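# Stand four hand tools upright in the plastic rack

## Task

Put the precision screwdriver, the hobby knife, the nut driver and the pry tool upright in the plastic rack, each in a separate pocket and resting on that pocket's floor, with the orientation shown in the reference picture 'manual'. Each tool is judged on its own, and nothing may be left tipped over.

## Robot and tools

Robot: two Franka FR3 arms, left_arm and right_arm, each carrying a Robotiq 140 two-finger gripper with a wrist camera. The fingers are hinged, so they can fold. A part held near the fingertip quarter of the pads is squeezed normally. Deeper toward the palm, a thin part may slip or not be held, and a thick one may be crushed harder than asked. A fingertip pushed down onto a surface folds easily unless the gripper is fully shut, so contact can go unnoticed and the next grasp may fail.

Frame: every reported pose is in the scene frame. Its origin sits at table height, midway between the two nominal arm bases. +z points up, +x points out over the table, and left_arm is on the +y side. These names do not match image sides. Calibrated bases: left_arm at (-0.027, +0.329, +0.025) m, right_arm at (+0.013, -0.435, +0.025) m, both nearly unrotated. Printed hand positions can be off by a few centimetres, more at long reach. end_effector_position is the point between the closed pads. The fingers point along the gripper's +z and open along its y. The fingertips stick out about 33 mm past that point for gaps up to 40 mm, and about 9 mm when fully open.

Row layout, shared by execute_actions and move: one flat list of 20 numbers covers both arms, each in [-1, 1]. The first 10 are left_arm and the last 10 are right_arm. Within each arm, the first 7 are joint offsets in this order: forearm roll, wrist pitch, shoulder, elbow, waist, upper arm roll, wrist roll. The last 3 are gripper position, force_limit and speed. Joint numbers are scaled offsets from the Joint targets that hold when the action or move begins, not from the previous row. 1.0 equals 1.632 rad for waist, shoulder, upper arm roll and elbow, 3.472 rad for forearm roll, 2.955 rad for wrist pitch, and 4.439 rad for wrist roll. Sending zeros keeps an arm at its current targets. Gripper position is absolute, not an offset: +1 is fully open (140 mm), about -0.8 is where the pads touch, and -1 closes until blocked. force_limit sets grip force, roughly 14 N at -1, 40 N at 0 and 58 N at +1 at slow close. speed sets finger speed, about 30 mm/s at -1, 140 at 0 and 250 at +1; a faster close grips harder. Both start at +1. To leave a gripper as it is, repeat its last three numbers, since a 0 is a real command.

Joint ranges in rad: waist ±2.901, shoulder ±1.836, upper arm roll ±2.901, elbow -3.077 to -0.117, forearm roll ±2.876, wrist pitch 0.440 to 4.622, wrist roll ±3.051. Stay well clear of the ends. Going past one causes a fault, and a command within 0.05 rad can overshoot.

Tools:
- execute_actions(actions, cameras): actions is a list of actions. Each action is a table of up to 15 rows of 20 numbers, one row per 1/30 s, and a short table holds its last row. Images come back only for an empty list or when cameras are named; ["all"] gives every camera.
- move(target, speed, blend, blocking, cameras): target is one 20-number row or up to 15 rows. Every row's offsets count from the same starting Joint targets. speed is the top joint speed in rad/s, 0.01 to 5.26, default 0.5. blend in rad rounds corners between rows, and the default 0 stops at each. blocking=false returns early while the motion continues. Paths do not avoid obstacles or the other arm.
- wait(seconds 0 to 10), stop(), zoom_image(camera, region [x0,y0,x1,y1], at most 504 by 504 px), show_instructions() for the reference picture, clear_fault(arm) after a reported torque or force fault, read_manual(section), and finished_scene(scene), which ends the scene for good.
Cameras: cam_head_left, cam_head_right, cam_high, cam_low, cam_left_wrist, cam_right_wrist, each 896x504.

Results: per-arm Joint positions, velocities and targets, all in the joint order above, in rad and rad/s; joint torques and external torque estimates; flange force along the gripper axes; end-effector position and quaternion; Tool commands; and Wrist depth as 7x7 grids of distances ahead of each wrist camera. object_status codes: 0 moving, 1 blocked while opening, 2 blocked while closing (a grasp), 3 reached target or pads met. position_measured is in counts: 3 fully open, 230 pads met. A move adds a "move:" line such as done, off_target, held, moving or fault. "joint sent to its limit" and "joint command not followed" show clipped commands.

Hazards: an arm halts on 85 N of outside force, on contact torque at a joint's limit (85 N m for the big joints, 11 for the wrist), on overspeed, or when it overheats. Watch for MOTOR HOT lines. A halted arm needs clear_fault, and if it is gripping something that pins it, release first. Do not let the arms squeeze or strike each other, and do not close one gripper on the other's fingers. Avoid dropping tools, releasing a moving part, fast or hard impacts, and hard grips on parts still resting on something. Anything off the table fails the task. Time counts, including thinking time, so be efficient and move smoothly.

Each tool is called after ">>>" as name(argument=value, ...), one argument or row to a line, values as JSON.

Reference images:

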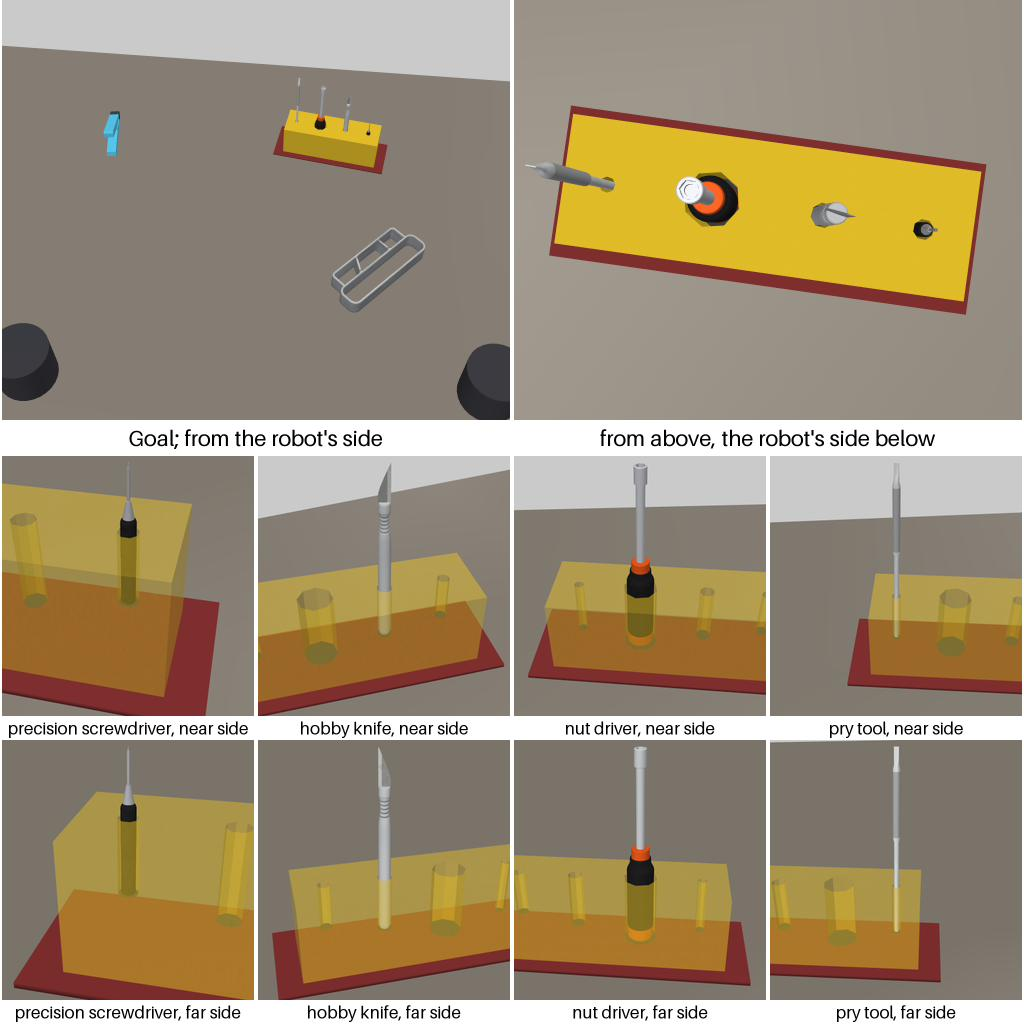

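## Session

>>> execute_actions(
  actions=[],
)

Scene clock: 0.00 s.
left_arm: end_effector_position=(+0.4079, +0.3211, +0.2641) position_measured=3 object_status=3 end_effector_quat_wxyz=(-0.001, +0.977, -0.214, -0.016) | right_arm: end_effector_position=(+0.0911, -0.6508, +0.1097) position_measured=3 object_status=3 end_effector_quat_wxyz=(+0.708, +0.386, -0.586, +0.086)
Joint names: [forearm roll, wrist pitch, shoulder, elbow, waist, upper arm roll, wrist roll]
Joint positions: left_arm=[-0.005 2.005 -0.327 -2.362 -0.009 -0.037 -1.155] | right_arm=[-0.819 1.444 0.607 -2.549 -0.327 0.262 1.209]
Joint velocities: within noise
Joint torques (N m): no reading
External joint torques (N m): no reading
Flange force (N): no reading
Wrist depth (mm): cam_left_wrist=[372 366 367 366 362 363 360 / 389 389 386 385 384 382 380 / 412 410 410 406 407 402 406 / 437 128 436 432 430 130 422 / - 101 466 462 456 445 102 / - 486 493 491 488 487 - / - 1620 535 528 490 516 -] | cam_right_wrist=[1560 1838 2098 2577 - 2634 - / - - 2857 3824 2823 2577 - / 1670 2044 2789 2522 3293 2522 2664 / 1491 128 2419 3887 3539 145 2419 / - 101 255 331 466 125 98 / - 172 208 257 334 2348 - / - 153 173 207 255 326 -]
Joint targets: left_arm=[-0.005 2.005 -0.327 -2.362 -0.009 -0.037 -1.155] | right_arm=[-0.819 1.444 0.607 -2.549 -0.327 0.262 1.209]
Tool commands: left_gripper/position=+1.0 left_gripper/force_limit=+1.0 left_gripper/speed=+1.0 right_gripper/position=+1.0 right_gripper/force_limit=+1.0 right_gripper/speed=+1.0

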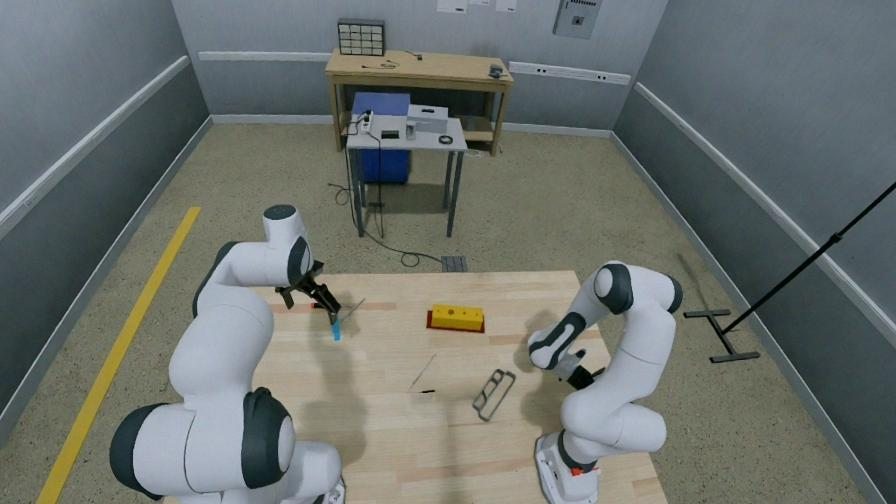

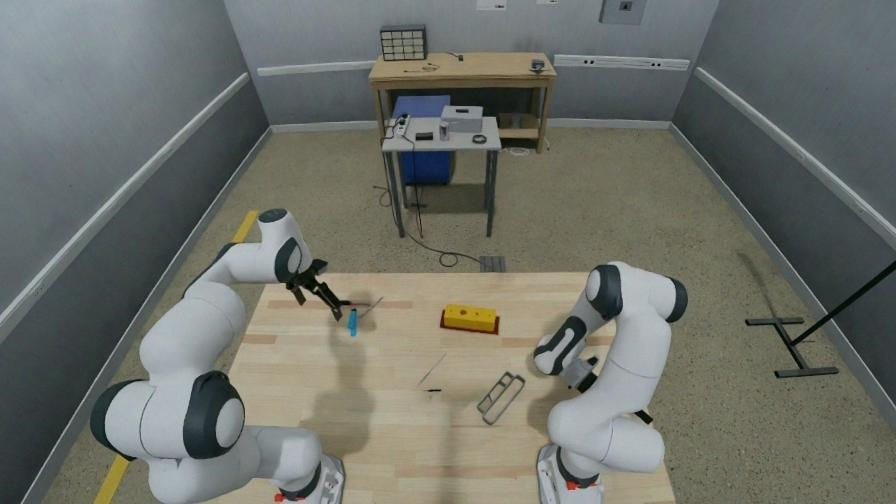

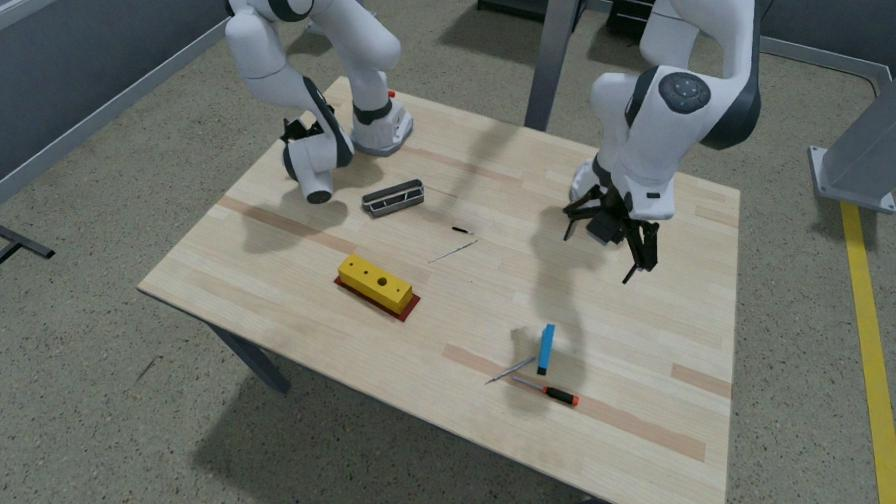

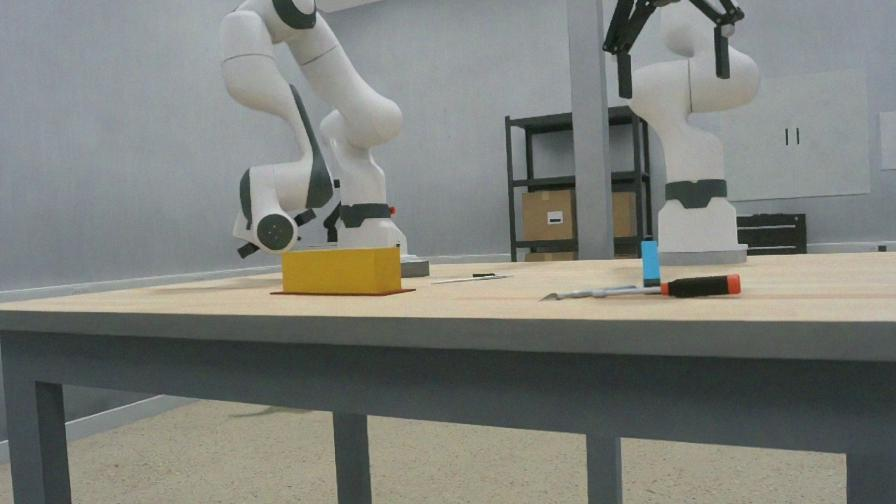

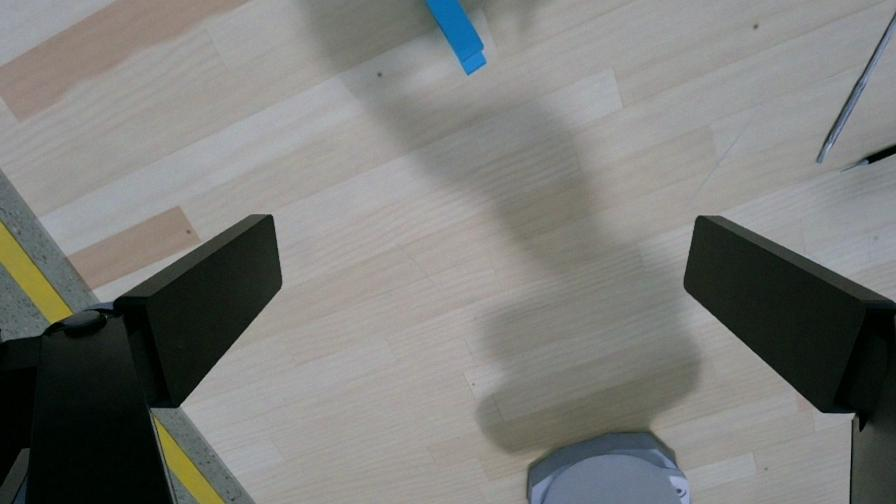

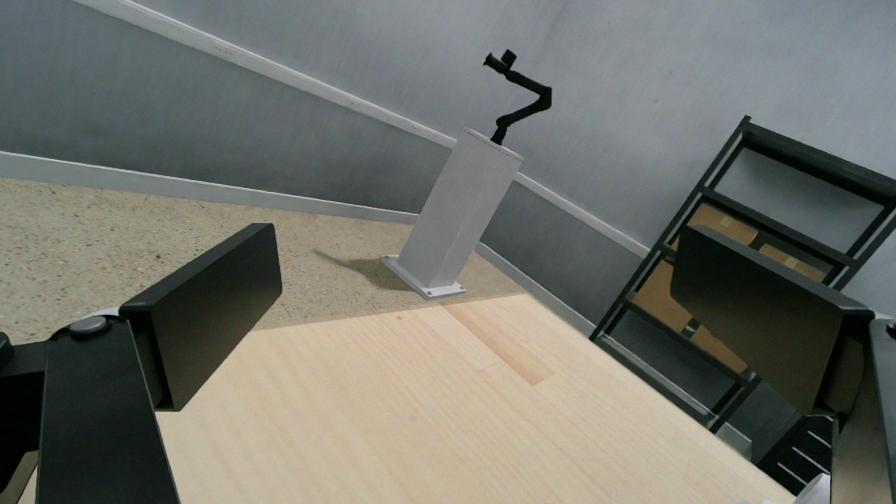

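>>> zoom_image(
  camera="cam_high",
  region=[320, 140, 620, 430],
)

>>> zoom_image(
  camera="cam_head_right",
  region=[320, 270, 560, 440],
)

>>> zoom_image(
  camera="cam_low",
  region=[240, 200, 780, 340],
)

Scaled by 1.680.

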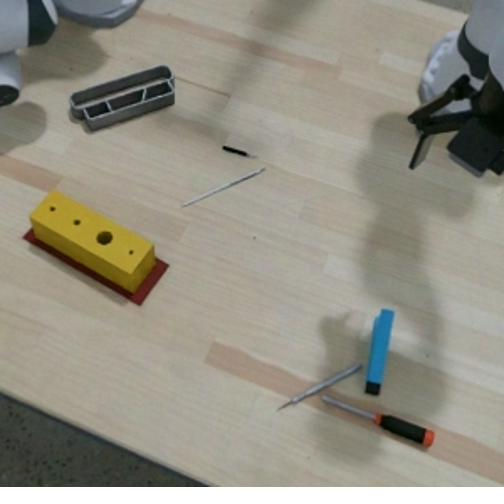

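Scaled by 2.100.

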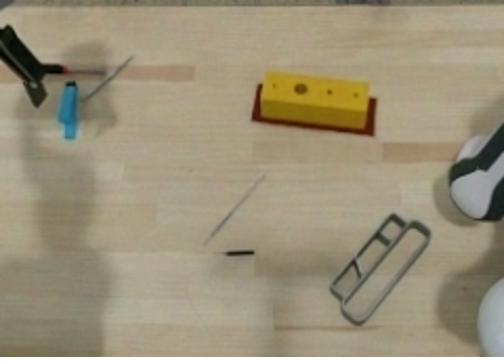

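Region (240, 200, 780, 340) is 540x140 pixels. A region can be at most 504 by 504 pixels.

>>> move(
  target=[
    [0.0014,-0.0778,-0.0993,0.0594,-0.3425,0.0227,0.4920,1,1,1, 0,0,-0.372,0,0,0,0,1,1,1],
    [0.0014,-0.0778,-0.0993,0.0594,-0.3425,0.0227,0.4920,1,1,1, 0.2359,0.1137,-0.6722,0.1771,0.0165,-0.1605,0.0113,1,1,1],
  ],
  speed=1.2,
  blend=[0.05,0],
  cameras=["cam_left_wrist","cam_head_right","cam_right_wrist"],
)

Scene clock: 128.60 s.
left_arm: end_effector_position=(+0.3198, +0.1194, +0.3581) position_measured=3 object_status=3 end_effector_quat_wxyz=(-0.001, -0.004, +1.000, -0.001) | right_arm: end_effector_position=(+0.3996, -0.5617, +0.3635) position_measured=3 object_status=3 end_effector_quat_wxyz=(+0.004, -0.003, +1.000, -0.003)
Joint names: [forearm roll, wrist pitch, shoulder, elbow, waist, upper arm roll, wrist roll]
Joint positions: left_arm=[-0.003 1.779 -0.487 -2.267 -0.567 -0.001 1.022] | right_arm=[-0.003 1.776 -0.491 -2.258 -0.302 0.001 1.251]
Joint velocities: left_arm=[0 0 0 0 0 0 0.006] | right_arm=[0.003 0.004 -0.001 0.001 -0.001 0.001 0.005]
Joint torques (N m): left_arm=[1.25 2.29 -16.2 25.07 -0.04 -0.87 0.2] | right_arm=[1.19 2.69 -14.43 24.17 0.71 -1.37 0.36]
External joint torques (N m): left_arm=[0.5 -0.2 -0.56 0.19 -0.05 -0.47 0.2] | right_arm=[0.43 0.2 1.01 -0.68 0.73 -0.89 0.36]
Flange force (N): left_arm=[1.2 0.7 -1.0] | right_arm=[-1.5 -0.3 2.2]
Wrist depth (mm): cam_left_wrist=[457 454 454 445 443 439 435 / 490 482 473 473 466 461 457 / 518 514 507 499 495 489 486 / 547 128 542 533 521 130 505 / - 101 570 568 555 539 101 / - 618 618 606 603 601 - / - 1827 1723 1854 1711 634 -] | cam_right_wrist=[1235 1228 442 437 438 432 438 / 1317 1310 470 461 461 465 457 / 1387 1395 499 490 485 490 483 / 1411 1411 522 520 515 145 496 / - 101 566 554 548 125 98 / - 1658 1624 593 584 590 - / - 1783 1769 1756 1783 1756 -]
Joint targets: left_arm=[0.000 1.775 -0.489 -2.265 -0.568 0.000 1.029] | right_arm=[0.000 1.780 -0.490 -2.260 -0.300 0.000 1.259]
move: done
Images, in order (width x height): cam_head_right 896x504, cam_left_wrist 896x504, cam_right_wrist 896x504.

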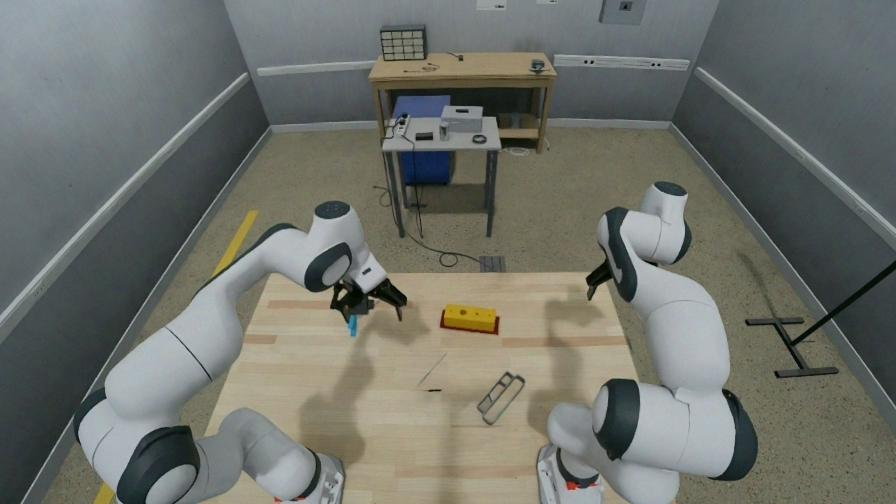

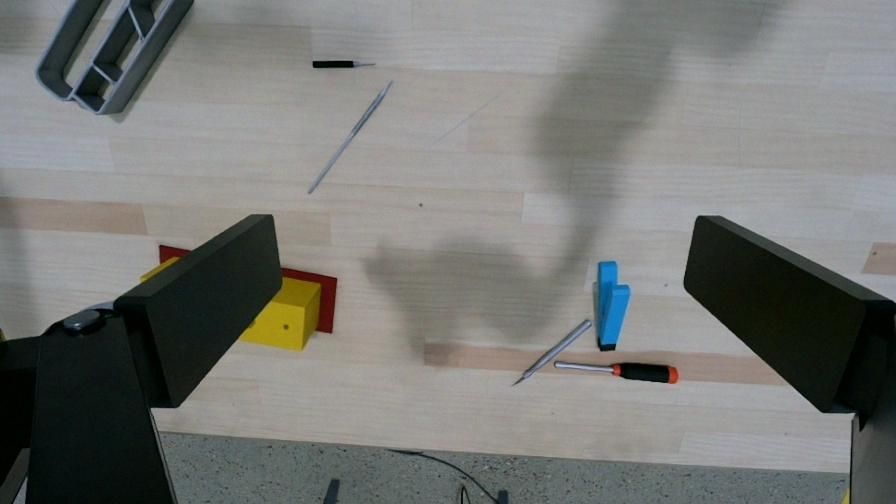

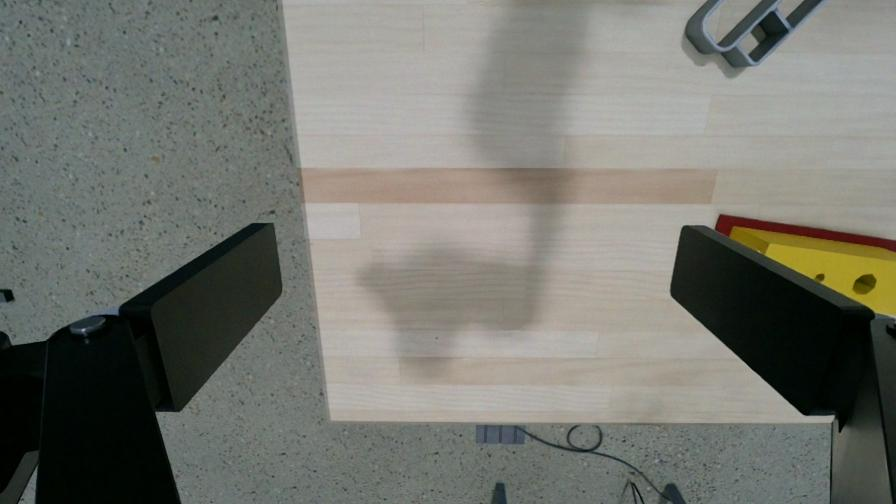

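>>> zoom_image(
  camera="cam_left_wrist",
  region=[500, 250, 700, 400],
)

>>> zoom_image(
  camera="cam_left_wrist",
  region=[290, 40, 430, 210],
)

>>> zoom_image(
  camera="cam_right_wrist",
  region=[696, 150, 896, 350],
)

>>> zoom_image(
  camera="cam_left_wrist",
  region=[130, 220, 350, 370],
)

Scaled by 2.520.

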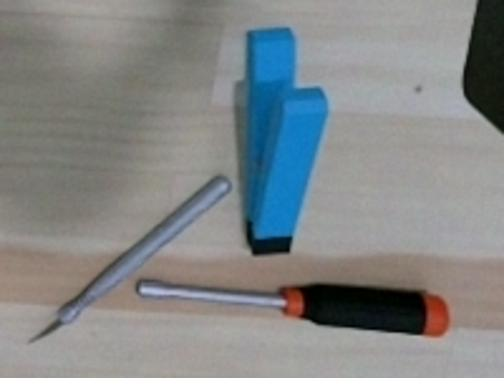

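Scaled by 2.965.

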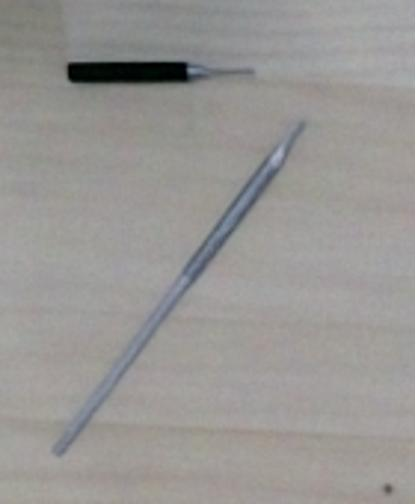

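Scaled by 2.520.

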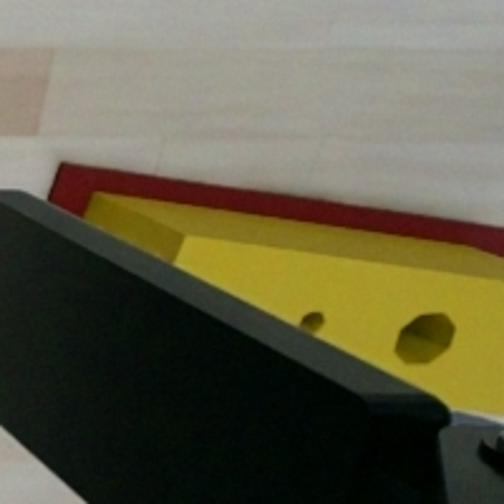

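Scaled by 2.291.

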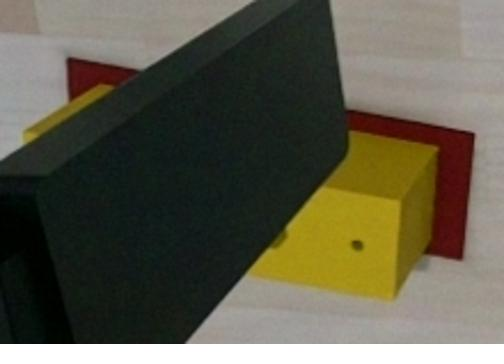

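>>> execute_actions(
  actions=[],
  cameras=["cam_low","cam_high","cam_left_wrist"],
)

>>> zoom_image(
  camera="cam_low",
  region=[520, 200, 760, 320],
)

>>> zoom_image(
  camera="cam_low",
  region=[250, 220, 530, 320],
)

>>> zoom_image(
  camera="cam_high",
  region=[470, 300, 620, 420],
)

>>> zoom_image(
  camera="cam_high",
  region=[320, 210, 500, 330],
)

Scene clock: 284.03 s.
left_arm: end_effector_position=(+0.3198, +0.1194, +0.3581) position_measured=3 object_status=3 end_effector_quat_wxyz=(-0.001, -0.003, +1.000, -0.001) | right_arm: end_effector_position=(+0.3997, -0.5617, +0.3636) position_measured=3 object_status=3 end_effector_quat_wxyz=(+0.004, -0.003, +1.000, -0.003)
Joint names: [forearm roll, wrist pitch, shoulder, elbow, waist, upper arm roll, wrist roll]
Joint positions: left_arm=[-0.003 1.779 -0.487 -2.267 -0.567 -0.001 1.023] | right_arm=[-0.003 1.776 -0.491 -2.258 -0.302 0.001 1.253]
Joint velocities: within noise
Joint torques (N m): left_arm=[1.26 2.28 -16.18 25.12 -0.08 -0.93 0.15] | right_arm=[1.19 2.75 -14.43 24.14 0.67 -1.33 0.18]
External joint torques (N m): left_arm=[0.5 -0.2 -0.57 0.27 -0.09 -0.53 0.15] | right_arm=[0.43 0.26 0.97 -0.66 0.69 -0.85 0.18]
Flange force (N): left_arm=[1.1 0.5 -1.2] | right_arm=[-1.4 -0.5 2.4]
Wrist depth (mm): cam_left_wrist=[452 458 452 446 442 438 433 / 492 487 477 469 468 461 455 / 522 510 499 492 493 488 484 / 551 128 537 530 517 130 505 / - 101 565 568 555 541 102 / - 618 618 606 610 598 - / - 1854 1827 1760 1760 636 -] | cam_right_wrist=[1228 1216 440 437 440 434 435 / 1275 1325 470 463 463 459 463 / 1395 1371 497 491 486 486 488 / 1428 1403 523 521 520 145 457 / - 101 569 550 549 125 98 / - 1682 1613 590 585 587 - / - 1743 1769 1731 1769 1743 -]
Joint targets: left_arm=[0.000 1.775 -0.489 -2.265 -0.568 0.000 1.029] | right_arm=[0.000 1.780 -0.490 -2.260 -0.300 0.000 1.259]
Tool commands: left_gripper/position=+1.0 left_gripper/force_limit=+1.0 left_gripper/speed=+1.0 right_gripper/position=+1.0 right_gripper/force_limit=+1.0 right_gripper/speed=+1.0
Images, in order (width x height): cam_high 896x504, cam_low 896x504, cam_left_wrist 896x504.

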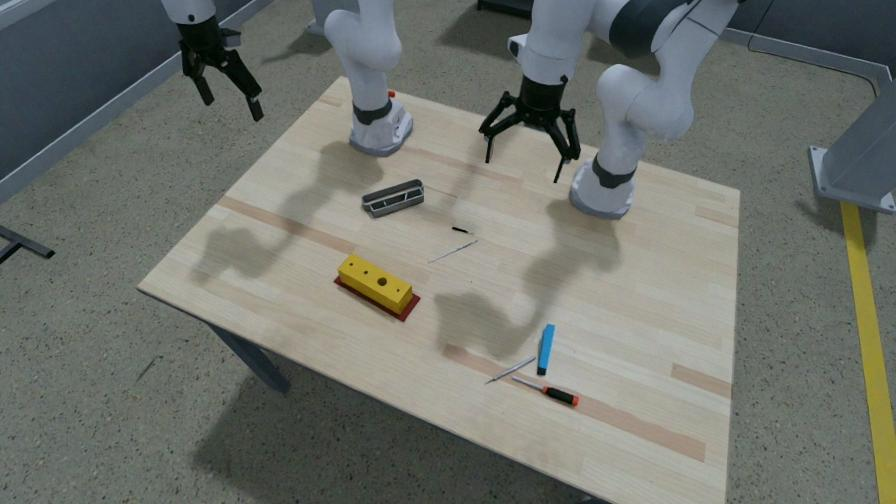

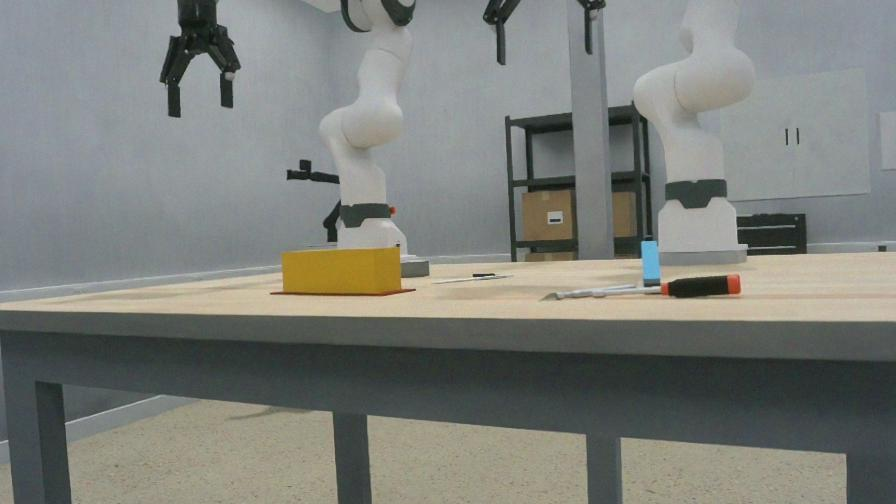

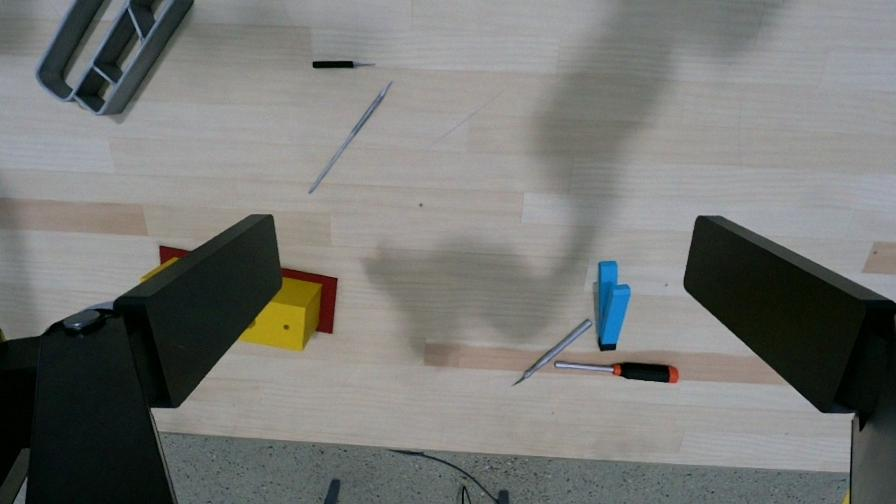

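Scaled by 2.100.

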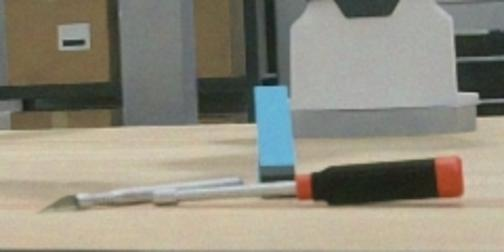

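Scaled by 1.800.

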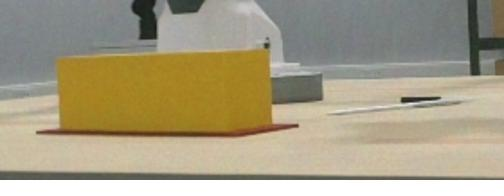

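Scaled by 3.360.

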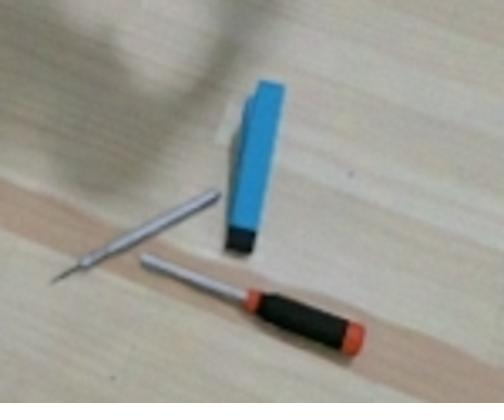

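Scaled by 2.800.

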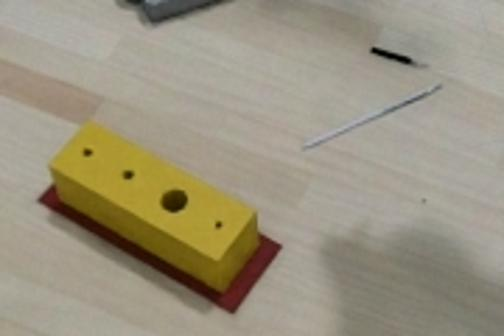

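>>> zoom_image(
  camera="cam_low",
  region=[530, 270, 600, 310],
)

>>> zoom_image(
  camera="cam_left_wrist",
  region=[505, 310, 605, 395],
)

>>> zoom_image(
  camera="cam_high",
  region=[480, 350, 550, 390],
)

Scaled by 7.200.

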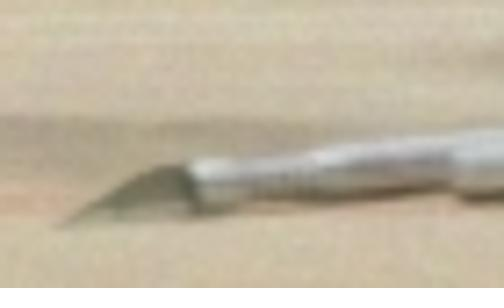

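Scaled by 5.040.

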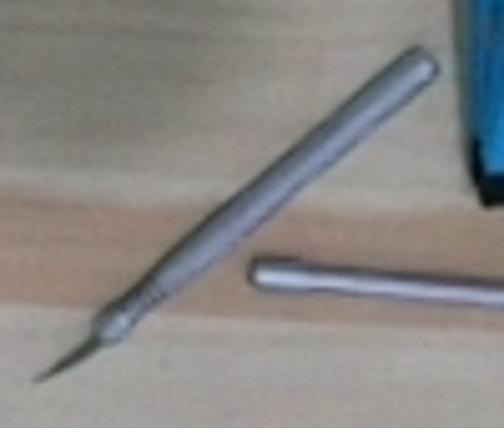

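Scaled by 7.200.

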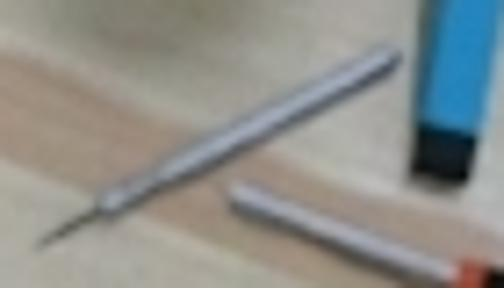

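>>> move(
  target=[0,0.0681,0.5529,0.4302,-0.1504,0,-0.0554,1,1,1, 0,0,0,0,0,0,0,1,1,1],
  speed=1.0,
  cameras=["cam_left_wrist"],
)

>>> zoom_image(
  camera="cam_left_wrist",
  region=[270, 120, 690, 380],
)

Scene clock: 417.33 s.
left_arm: end_effector_position=(+0.4468, -0.1495, +0.2184) position_measured=3 object_status=3 end_effector_quat_wxyz=(-0.003, +0.005, +1.000, +0.001) | right_arm: end_effector_position=(+0.3997, -0.5617, +0.3636) position_measured=3 object_status=3 end_effector_quat_wxyz=(+0.004, -0.003, +1.000, -0.003)
Joint names: [forearm roll, wrist pitch, shoulder, elbow, waist, upper arm roll, wrist roll]
Joint positions: left_arm=[-0.003 1.972 0.413 -1.565 -0.814 -0.001 0.791] | right_arm=[-0.003 1.776 -0.491 -2.258 -0.302 0.001 1.253]
Joint velocities: left_arm=[0 0 -0.001 0.001 0 0 -0.007] | right_arm=[within noise]
Joint torques (N m): left_arm=[1.14 2.9 -47.35 25.19 0.56 0.32 -0.27] | right_arm=[1.17 2.75 -14.49 24.17 0.66 -1.4 0.18]
External joint torques (N m): left_arm=[0.44 0.4 -1.24 0.44 0.54 -0.05 -0.28] | right_arm=[0.41 0.26 0.98 -0.67 0.68 -0.93 0.19]
Flange force (N): left_arm=[1.8 1.9 -0.6] | right_arm=[-1.4 -0.7 2.4]
Wrist depth (mm): cam_left_wrist=[337 333 330 328 325 324 319 / 354 351 348 349 344 343 342 / 375 377 366 364 366 358 359 / 400 128 331 323 368 130 375 / - 101 419 415 412 405 102 / - 455 452 447 439 439 - / - 1557 1588 1518 1577 1547 -] | cam_right_wrist=[1235 1241 439 437 437 433 435 / 1282 1310 467 466 462 459 457 / 1403 1355 496 488 488 486 488 / 1473 1395 521 519 518 144 512 / - 101 569 553 551 125 99 / - 1682 1647 596 585 588 - / - 1756 1769 1743 1783 1694 -]
Joint targets: left_arm=[0.000 1.976 0.413 -1.563 -0.814 0.000 0.784] | right_arm=[0.000 1.780 -0.490 -2.260 -0.300 0.000 1.259]
move: done
Images, in order (width x height): cam_left_wrist 896x504.

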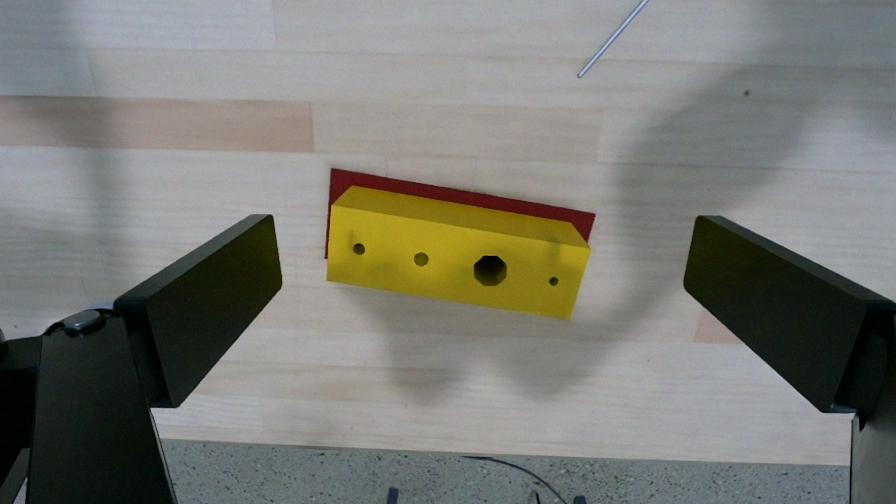

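Scaled by 1.200.

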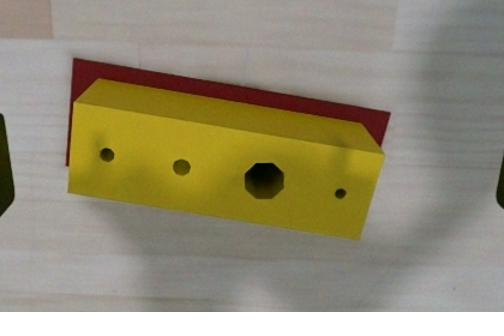

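>>> move(
  target=[0,0.0926,-0.0028,-0.1704,0.3732,0,-0.3999,-0.35,-1,0, 0,0,0,0,0,0,0,1,1,1],
  speed=1.0,
  cameras=["cam_left_wrist"],
)

Scene clock: 459.27 s.
left_arm: end_effector_position=(+0.6017, +0.2163, +0.1184) position_measured=173 object_status=3 end_effector_quat_wxyz=(+0.001, +0.928, -0.372, -0.002) | right_arm: end_effector_position=(+0.3997, -0.5617, +0.3636) position_measured=3 object_status=3 end_effector_quat_wxyz=(+0.004, -0.003, +1.000, -0.003)
Joint names: [forearm roll, wrist pitch, shoulder, elbow, waist, upper arm roll, wrist roll]
Joint positions: left_arm=[-0.003 2.246 0.411 -1.839 -0.204 0.001 -0.984] | right_arm=[-0.003 1.776 -0.491 -2.258 -0.302 0.001 1.253]
Joint torques (N m): left_arm=[1.1 3.05 -46.53 22.99 0.31 -0.42 -0.34] | right_arm=[1.18 2.76 -14.48 24.15 0.7 -1.41 0.2]
External joint torques (N m): left_arm=[0.46 0.4 -2.07 -0.2 0.35 -0.79 -0.35] | right_arm=[0.42 0.27 0.86 -0.65 0.72 -0.93 0.2]
Flange force (N): left_arm=[-5.8 4.5 -1.9] | right_arm=[-1.1 -0.5 2.3]
Wrist depth (mm): cam_left_wrist=[1065 246 243 241 238 238 234 / 1089 258 255 253 251 248 246 / 277 271 271 265 263 261 260 / 291 287 283 276 147 277 275 / 308 301 85 287 91 90 289 / - 65 - 311 - - - / - - - 342 - - -] | cam_right_wrist=[1235 1241 445 440 442 432 437 / 1289 1275 470 464 462 462 459 / 1378 1395 492 491 491 487 486 / 1482 128 518 522 515 145 458 / - 101 569 554 548 125 98 / - 1613 1647 597 593 591 - / - 1783 1796 1783 1731 1694 -]
Joint targets: left_arm=[0.000 2.250 0.408 -1.841 -0.204 0.000 -0.992] | right_arm=[0.000 1.780 -0.490 -2.260 -0.300 0.000 1.259]
move: done
Images, in order (width x height): cam_left_wrist 896x504.

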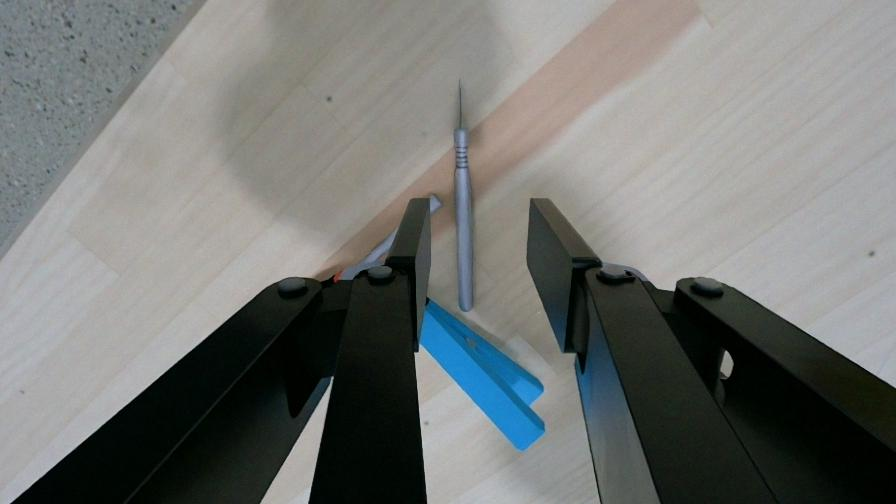

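>>> zoom_image(
  camera="cam_left_wrist",
  region=[400, 60, 560, 330],
)

Scaled by 1.867.

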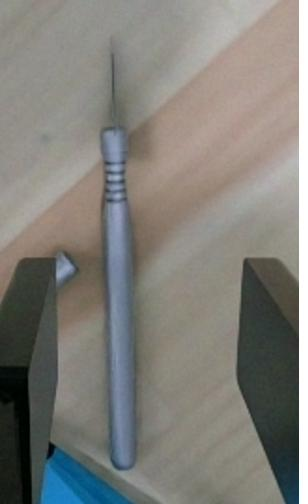

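>>> move(
  target=[0,0.0313,0.0797,0.0224,-0.0032,0,-0.0081,-0.45,-1,0, 0,0,0,0,0,0,0,1,1,1],
  speed=0.5,
  cameras=["cam_left_wrist"],
)

>>> zoom_image(
  camera="cam_left_wrist",
  region=[380, 60, 580, 330],
)

Scene clock: 520.67 s.
left_arm: end_effector_position=(+0.6130, +0.2110, +0.0582) position_measured=186 object_status=3 end_effector_quat_wxyz=(+0.001, +0.934, -0.358, -0.003) | right_arm: end_effector_position=(+0.3997, -0.5617, +0.3636) position_measured=3 object_status=3 end_effector_quat_wxyz=(+0.004, -0.003, +1.000, -0.003)
Joint names: [forearm roll, wrist pitch, shoulder, elbow, waist, upper arm roll, wrist roll]
Joint positions: left_arm=[-0.003 2.338 0.538 -1.806 -0.209 0.001 -1.02] | right_arm=[-0.003 1.776 -0.491 -2.258 -0.302 0.001 1.253]
Joint velocities: left_arm=[0.002 0.001 -0.001 0.001 0.001 0 -0.006] | right_arm=[within noise]
Joint torques (N m): left_arm=[1.03 3.01 -48.69 23.01 0.04 -0.03 -0.2] | right_arm=[1.2 2.75 -14.45 24.19 0.69 -1.38 0.18]
External joint torques (N m): left_arm=[0.44 0.37 -1.68 0.75 0.31 -0.31 -0.2] | right_arm=[0.43 0.25 0.97 -0.67 0.71 -0.91 0.18]
Flange force (N): left_arm=[-1.5 1.0 -2.3] | right_arm=[-1.4 -0.6 2.3]
Wrist depth (mm): cam_left_wrist=[964 190 189 187 185 184 182 / 202 200 198 198 194 193 192 / 213 212 209 207 205 204 202 / 225 223 219 214 160 215 214 / 241 235 85 226 85 90 226 / - 65 - 241 - - - / - - - 217 - - -] | cam_right_wrist=[1248 1241 441 440 439 432 435 / 1303 1310 468 462 463 460 458 / 1355 1347 496 491 487 487 485 / 1437 128 519 521 517 145 497 / - 101 567 554 550 125 98 / - 1591 1647 593 588 587 - / - 1743 1783 1810 1731 1769 -]
Joint targets: left_arm=[0.000 2.342 0.539 -1.805 -0.210 0.000 -1.028] | right_arm=[0.000 1.780 -0.490 -2.260 -0.300 0.000 1.259]
move: done
Images, in order (width x height): cam_left_wrist 896x504.

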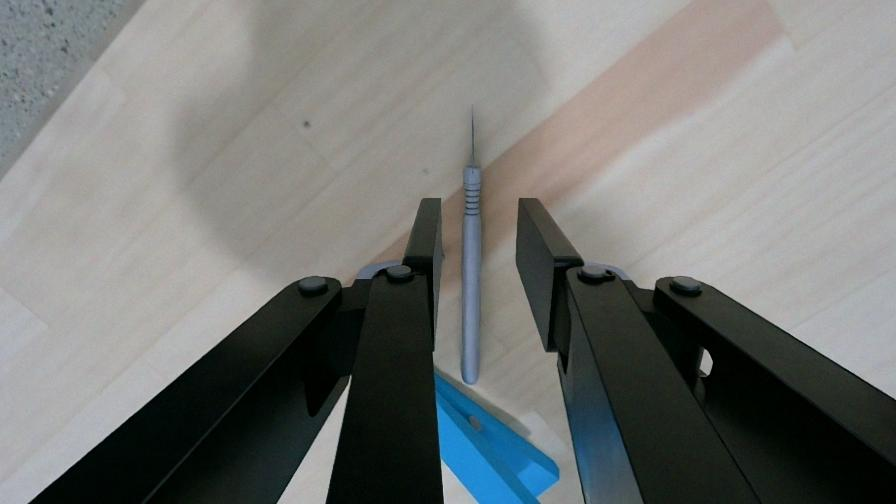

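Scaled by 1.867.

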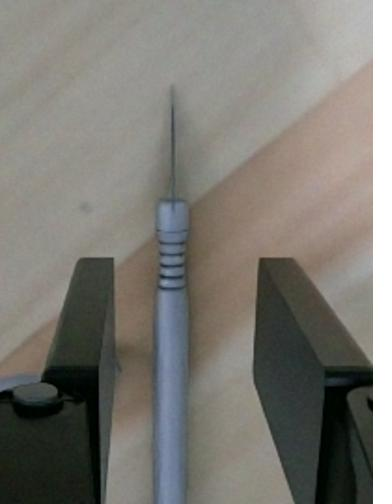

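>>> move(
  target=[0,0.0075,0.0197,0.0074,0.0012,0,0.0003,-0.45,-1,0, 0,0,0,0,0,0,0,1,1,1],
  speed=0.3,
  cameras=["cam_left_wrist","cam_low"],
)

>>> zoom_image(
  camera="cam_low",
  region=[500, 200, 680, 320],
)

Scene clock: 548.13 s.
left_arm: end_effector_position=(+0.6171, +0.2103, +0.0454) position_measured=186 object_status=3 end_effector_quat_wxyz=(+0.001, +0.934, -0.357, -0.001) | right_arm: end_effector_position=(+0.3997, -0.5617, +0.3636) position_measured=3 object_status=3 end_effector_quat_wxyz=(+0.004, -0.003, +1.000, -0.003)
Joint names: [forearm roll, wrist pitch, shoulder, elbow, waist, upper arm roll, wrist roll]
Joint positions: left_arm=[-0.003 2.36 0.568 -1.794 -0.209 0.001 -1.022] | right_arm=[-0.003 1.776 -0.491 -2.258 -0.302 0.001 1.253]
Joint velocities: left_arm=[0 0.003 0.001 0.001 -0.001 0 0.001] | right_arm=[within noise]
Joint torques (N m): left_arm=[1.02 3.02 -49.14 22.85 0.87 0 -0.2] | right_arm=[1.19 2.74 -14.48 24.17 0.72 -1.4 0.17]
External joint torques (N m): left_arm=[0.44 0.37 -1.56 0.77 0.82 -0.56 -0.2] | right_arm=[0.42 0.25 1.02 -0.72 0.68 -1 0.17]
Flange force (N): left_arm=[-1.4 0.2 -2.1] | right_arm=[-1.3 -0.8 2.5]
Wrist depth (mm): cam_left_wrist=[968 179 177 176 174 172 172 / 190 189 187 185 183 181 179 / 201 199 198 194 192 192 190 / 213 211 205 200 159 201 202 / 226 221 85 207 85 90 211 / - 64 - 229 - - - / - - - 209 - - -] | cam_right_wrist=[1222 1235 443 440 437 436 433 / 1289 1303 470 464 462 459 462 / 1378 1371 500 488 489 491 485 / 1446 1411 521 522 519 145 506 / - 101 569 554 555 125 99 / - 1635 1624 591 594 588 - / - 1783 1769 1743 1635 1796 -]
Joint targets: left_arm=[0.000 2.365 0.571 -1.793 -0.208 0.000 -1.026] | right_arm=[0.000 1.780 -0.490 -2.260 -0.300 0.000 1.259]
move: done
Images, in order (width x height): cam_low 896x504, cam_left_wrist 896x504.

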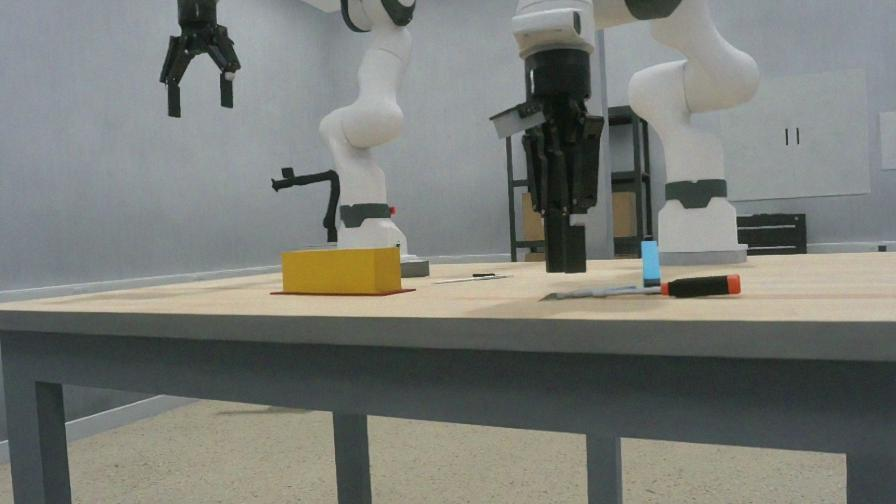

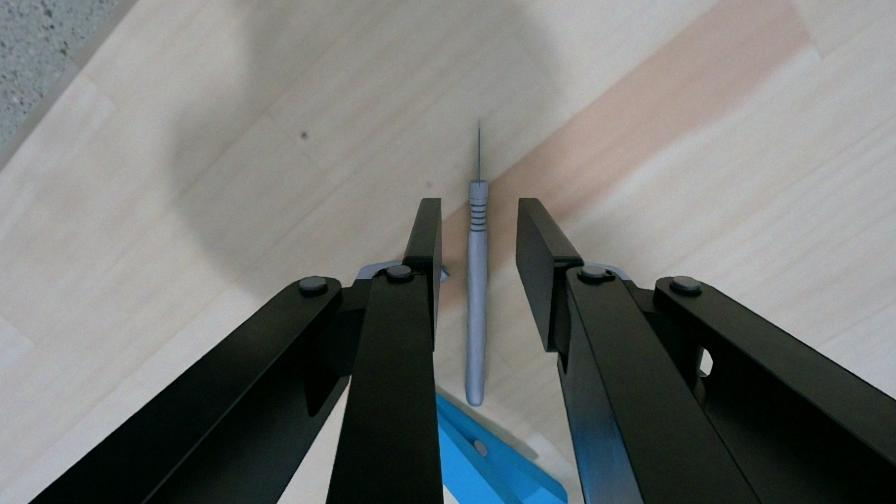

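Scaled by 2.800.

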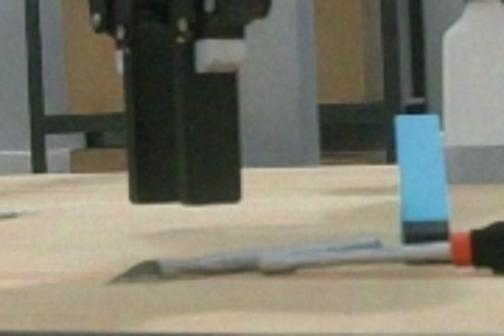

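>>> move(
  target=[0,0.0121,0.0232,0.0006,0,0,0,-0.45,-1,0, 0,0,0,0,0,0,0,1,1,1],
  speed=0.15,
  cameras=["cam_left_wrist","cam_low"],
)

>>> zoom_image(
  camera="cam_low",
  region=[500, 200, 680, 320],
)

>>> zoom_image(
  camera="cam_left_wrist",
  region=[380, 100, 580, 350],
)

Scene clock: 562.53 s.
left_arm: end_effector_position=(+0.6168, +0.2103, +0.0241) position_measured=186 object_status=3 end_effector_quat_wxyz=(+0.001, +0.934, -0.357, -0.002) | right_arm: end_effector_position=(+0.3997, -0.5617, +0.3636) position_measured=3 object_status=3 end_effector_quat_wxyz=(+0.004, -0.003, +1.000, -0.003)
Joint names: [forearm roll, wrist pitch, shoulder, elbow, waist, upper arm roll, wrist roll]
Joint positions: left_arm=[-0.003 2.396 0.606 -1.793 -0.209 0.001 -1.022] | right_arm=[-0.003 1.776 -0.491 -2.258 -0.302 0.001 1.253]
Joint velocities: left_arm=[0.001 0.004 0.001 -0.001 0 -0.002 0.001] | right_arm=[within noise]
Joint torques (N m): left_arm=[0.99 3.06 -49.8 22.3 0.85 0.08 -0.22] | right_arm=[1.19 2.74 -14.5 24.18 0.66 -1.37 0.19]
External joint torques (N m): left_arm=[0.44 0.43 -1.81 0.74 0.64 -0.64 -0.22] | right_arm=[0.43 0.25 0.99 -0.7 0.67 -0.91 0.19]
Flange force (N): left_arm=[-2.0 0.9 -2.5] | right_arm=[-1.3 -0.6 2.4]
Wrist depth (mm): cam_left_wrist=[161 160 158 156 155 154 153 / 169 169 167 165 163 162 160 / 179 177 176 173 173 170 169 / 190 188 184 180 159 180 179 / 203 197 85 185 85 90 187 / - 65 - 202 - - - / - - - 208 - - -] | cam_right_wrist=[1228 1222 444 444 438 432 435 / 1275 1282 470 464 463 462 459 / 1378 1387 496 488 484 485 486 / 1446 1403 520 519 521 145 497 / - 101 570 550 557 125 99 / - 1694 1647 594 584 584 - / - 1769 1756 1756 1769 1647 -]
Joint targets: left_arm=[0.000 2.400 0.609 -1.792 -0.208 0.000 -1.026] | right_arm=[0.000 1.780 -0.490 -2.260 -0.300 0.000 1.259]
move: done
Images, in order (width x height): cam_low 896x504, cam_left_wrist 896x504.

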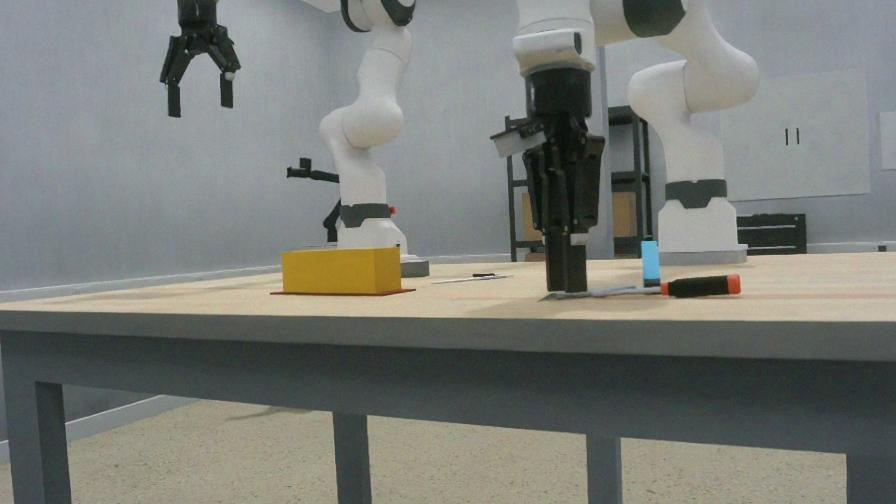

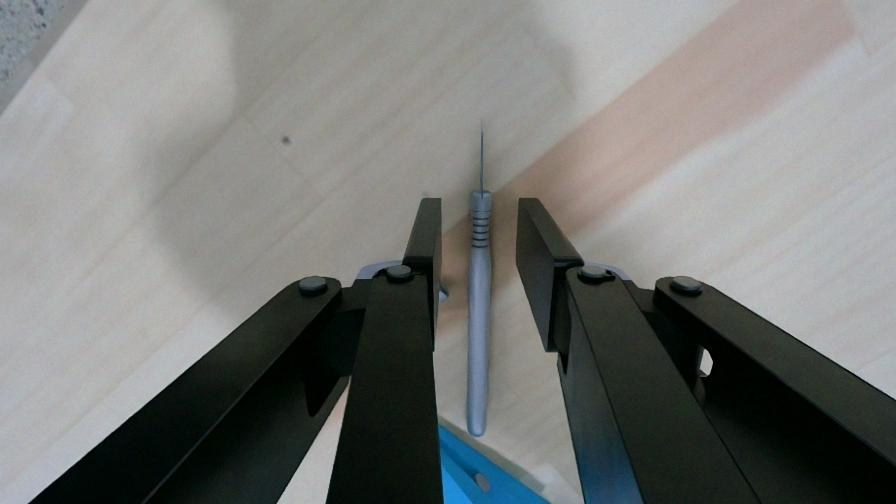

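Scaled by 2.800.

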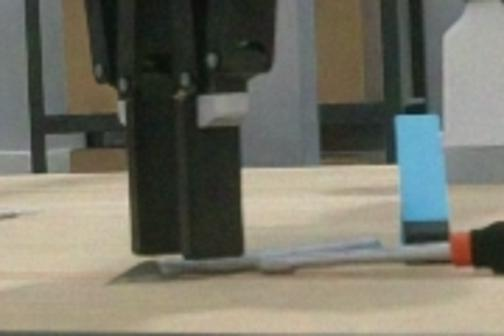

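Scaled by 2.016.

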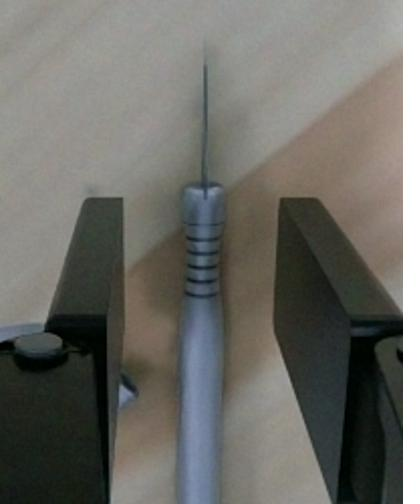

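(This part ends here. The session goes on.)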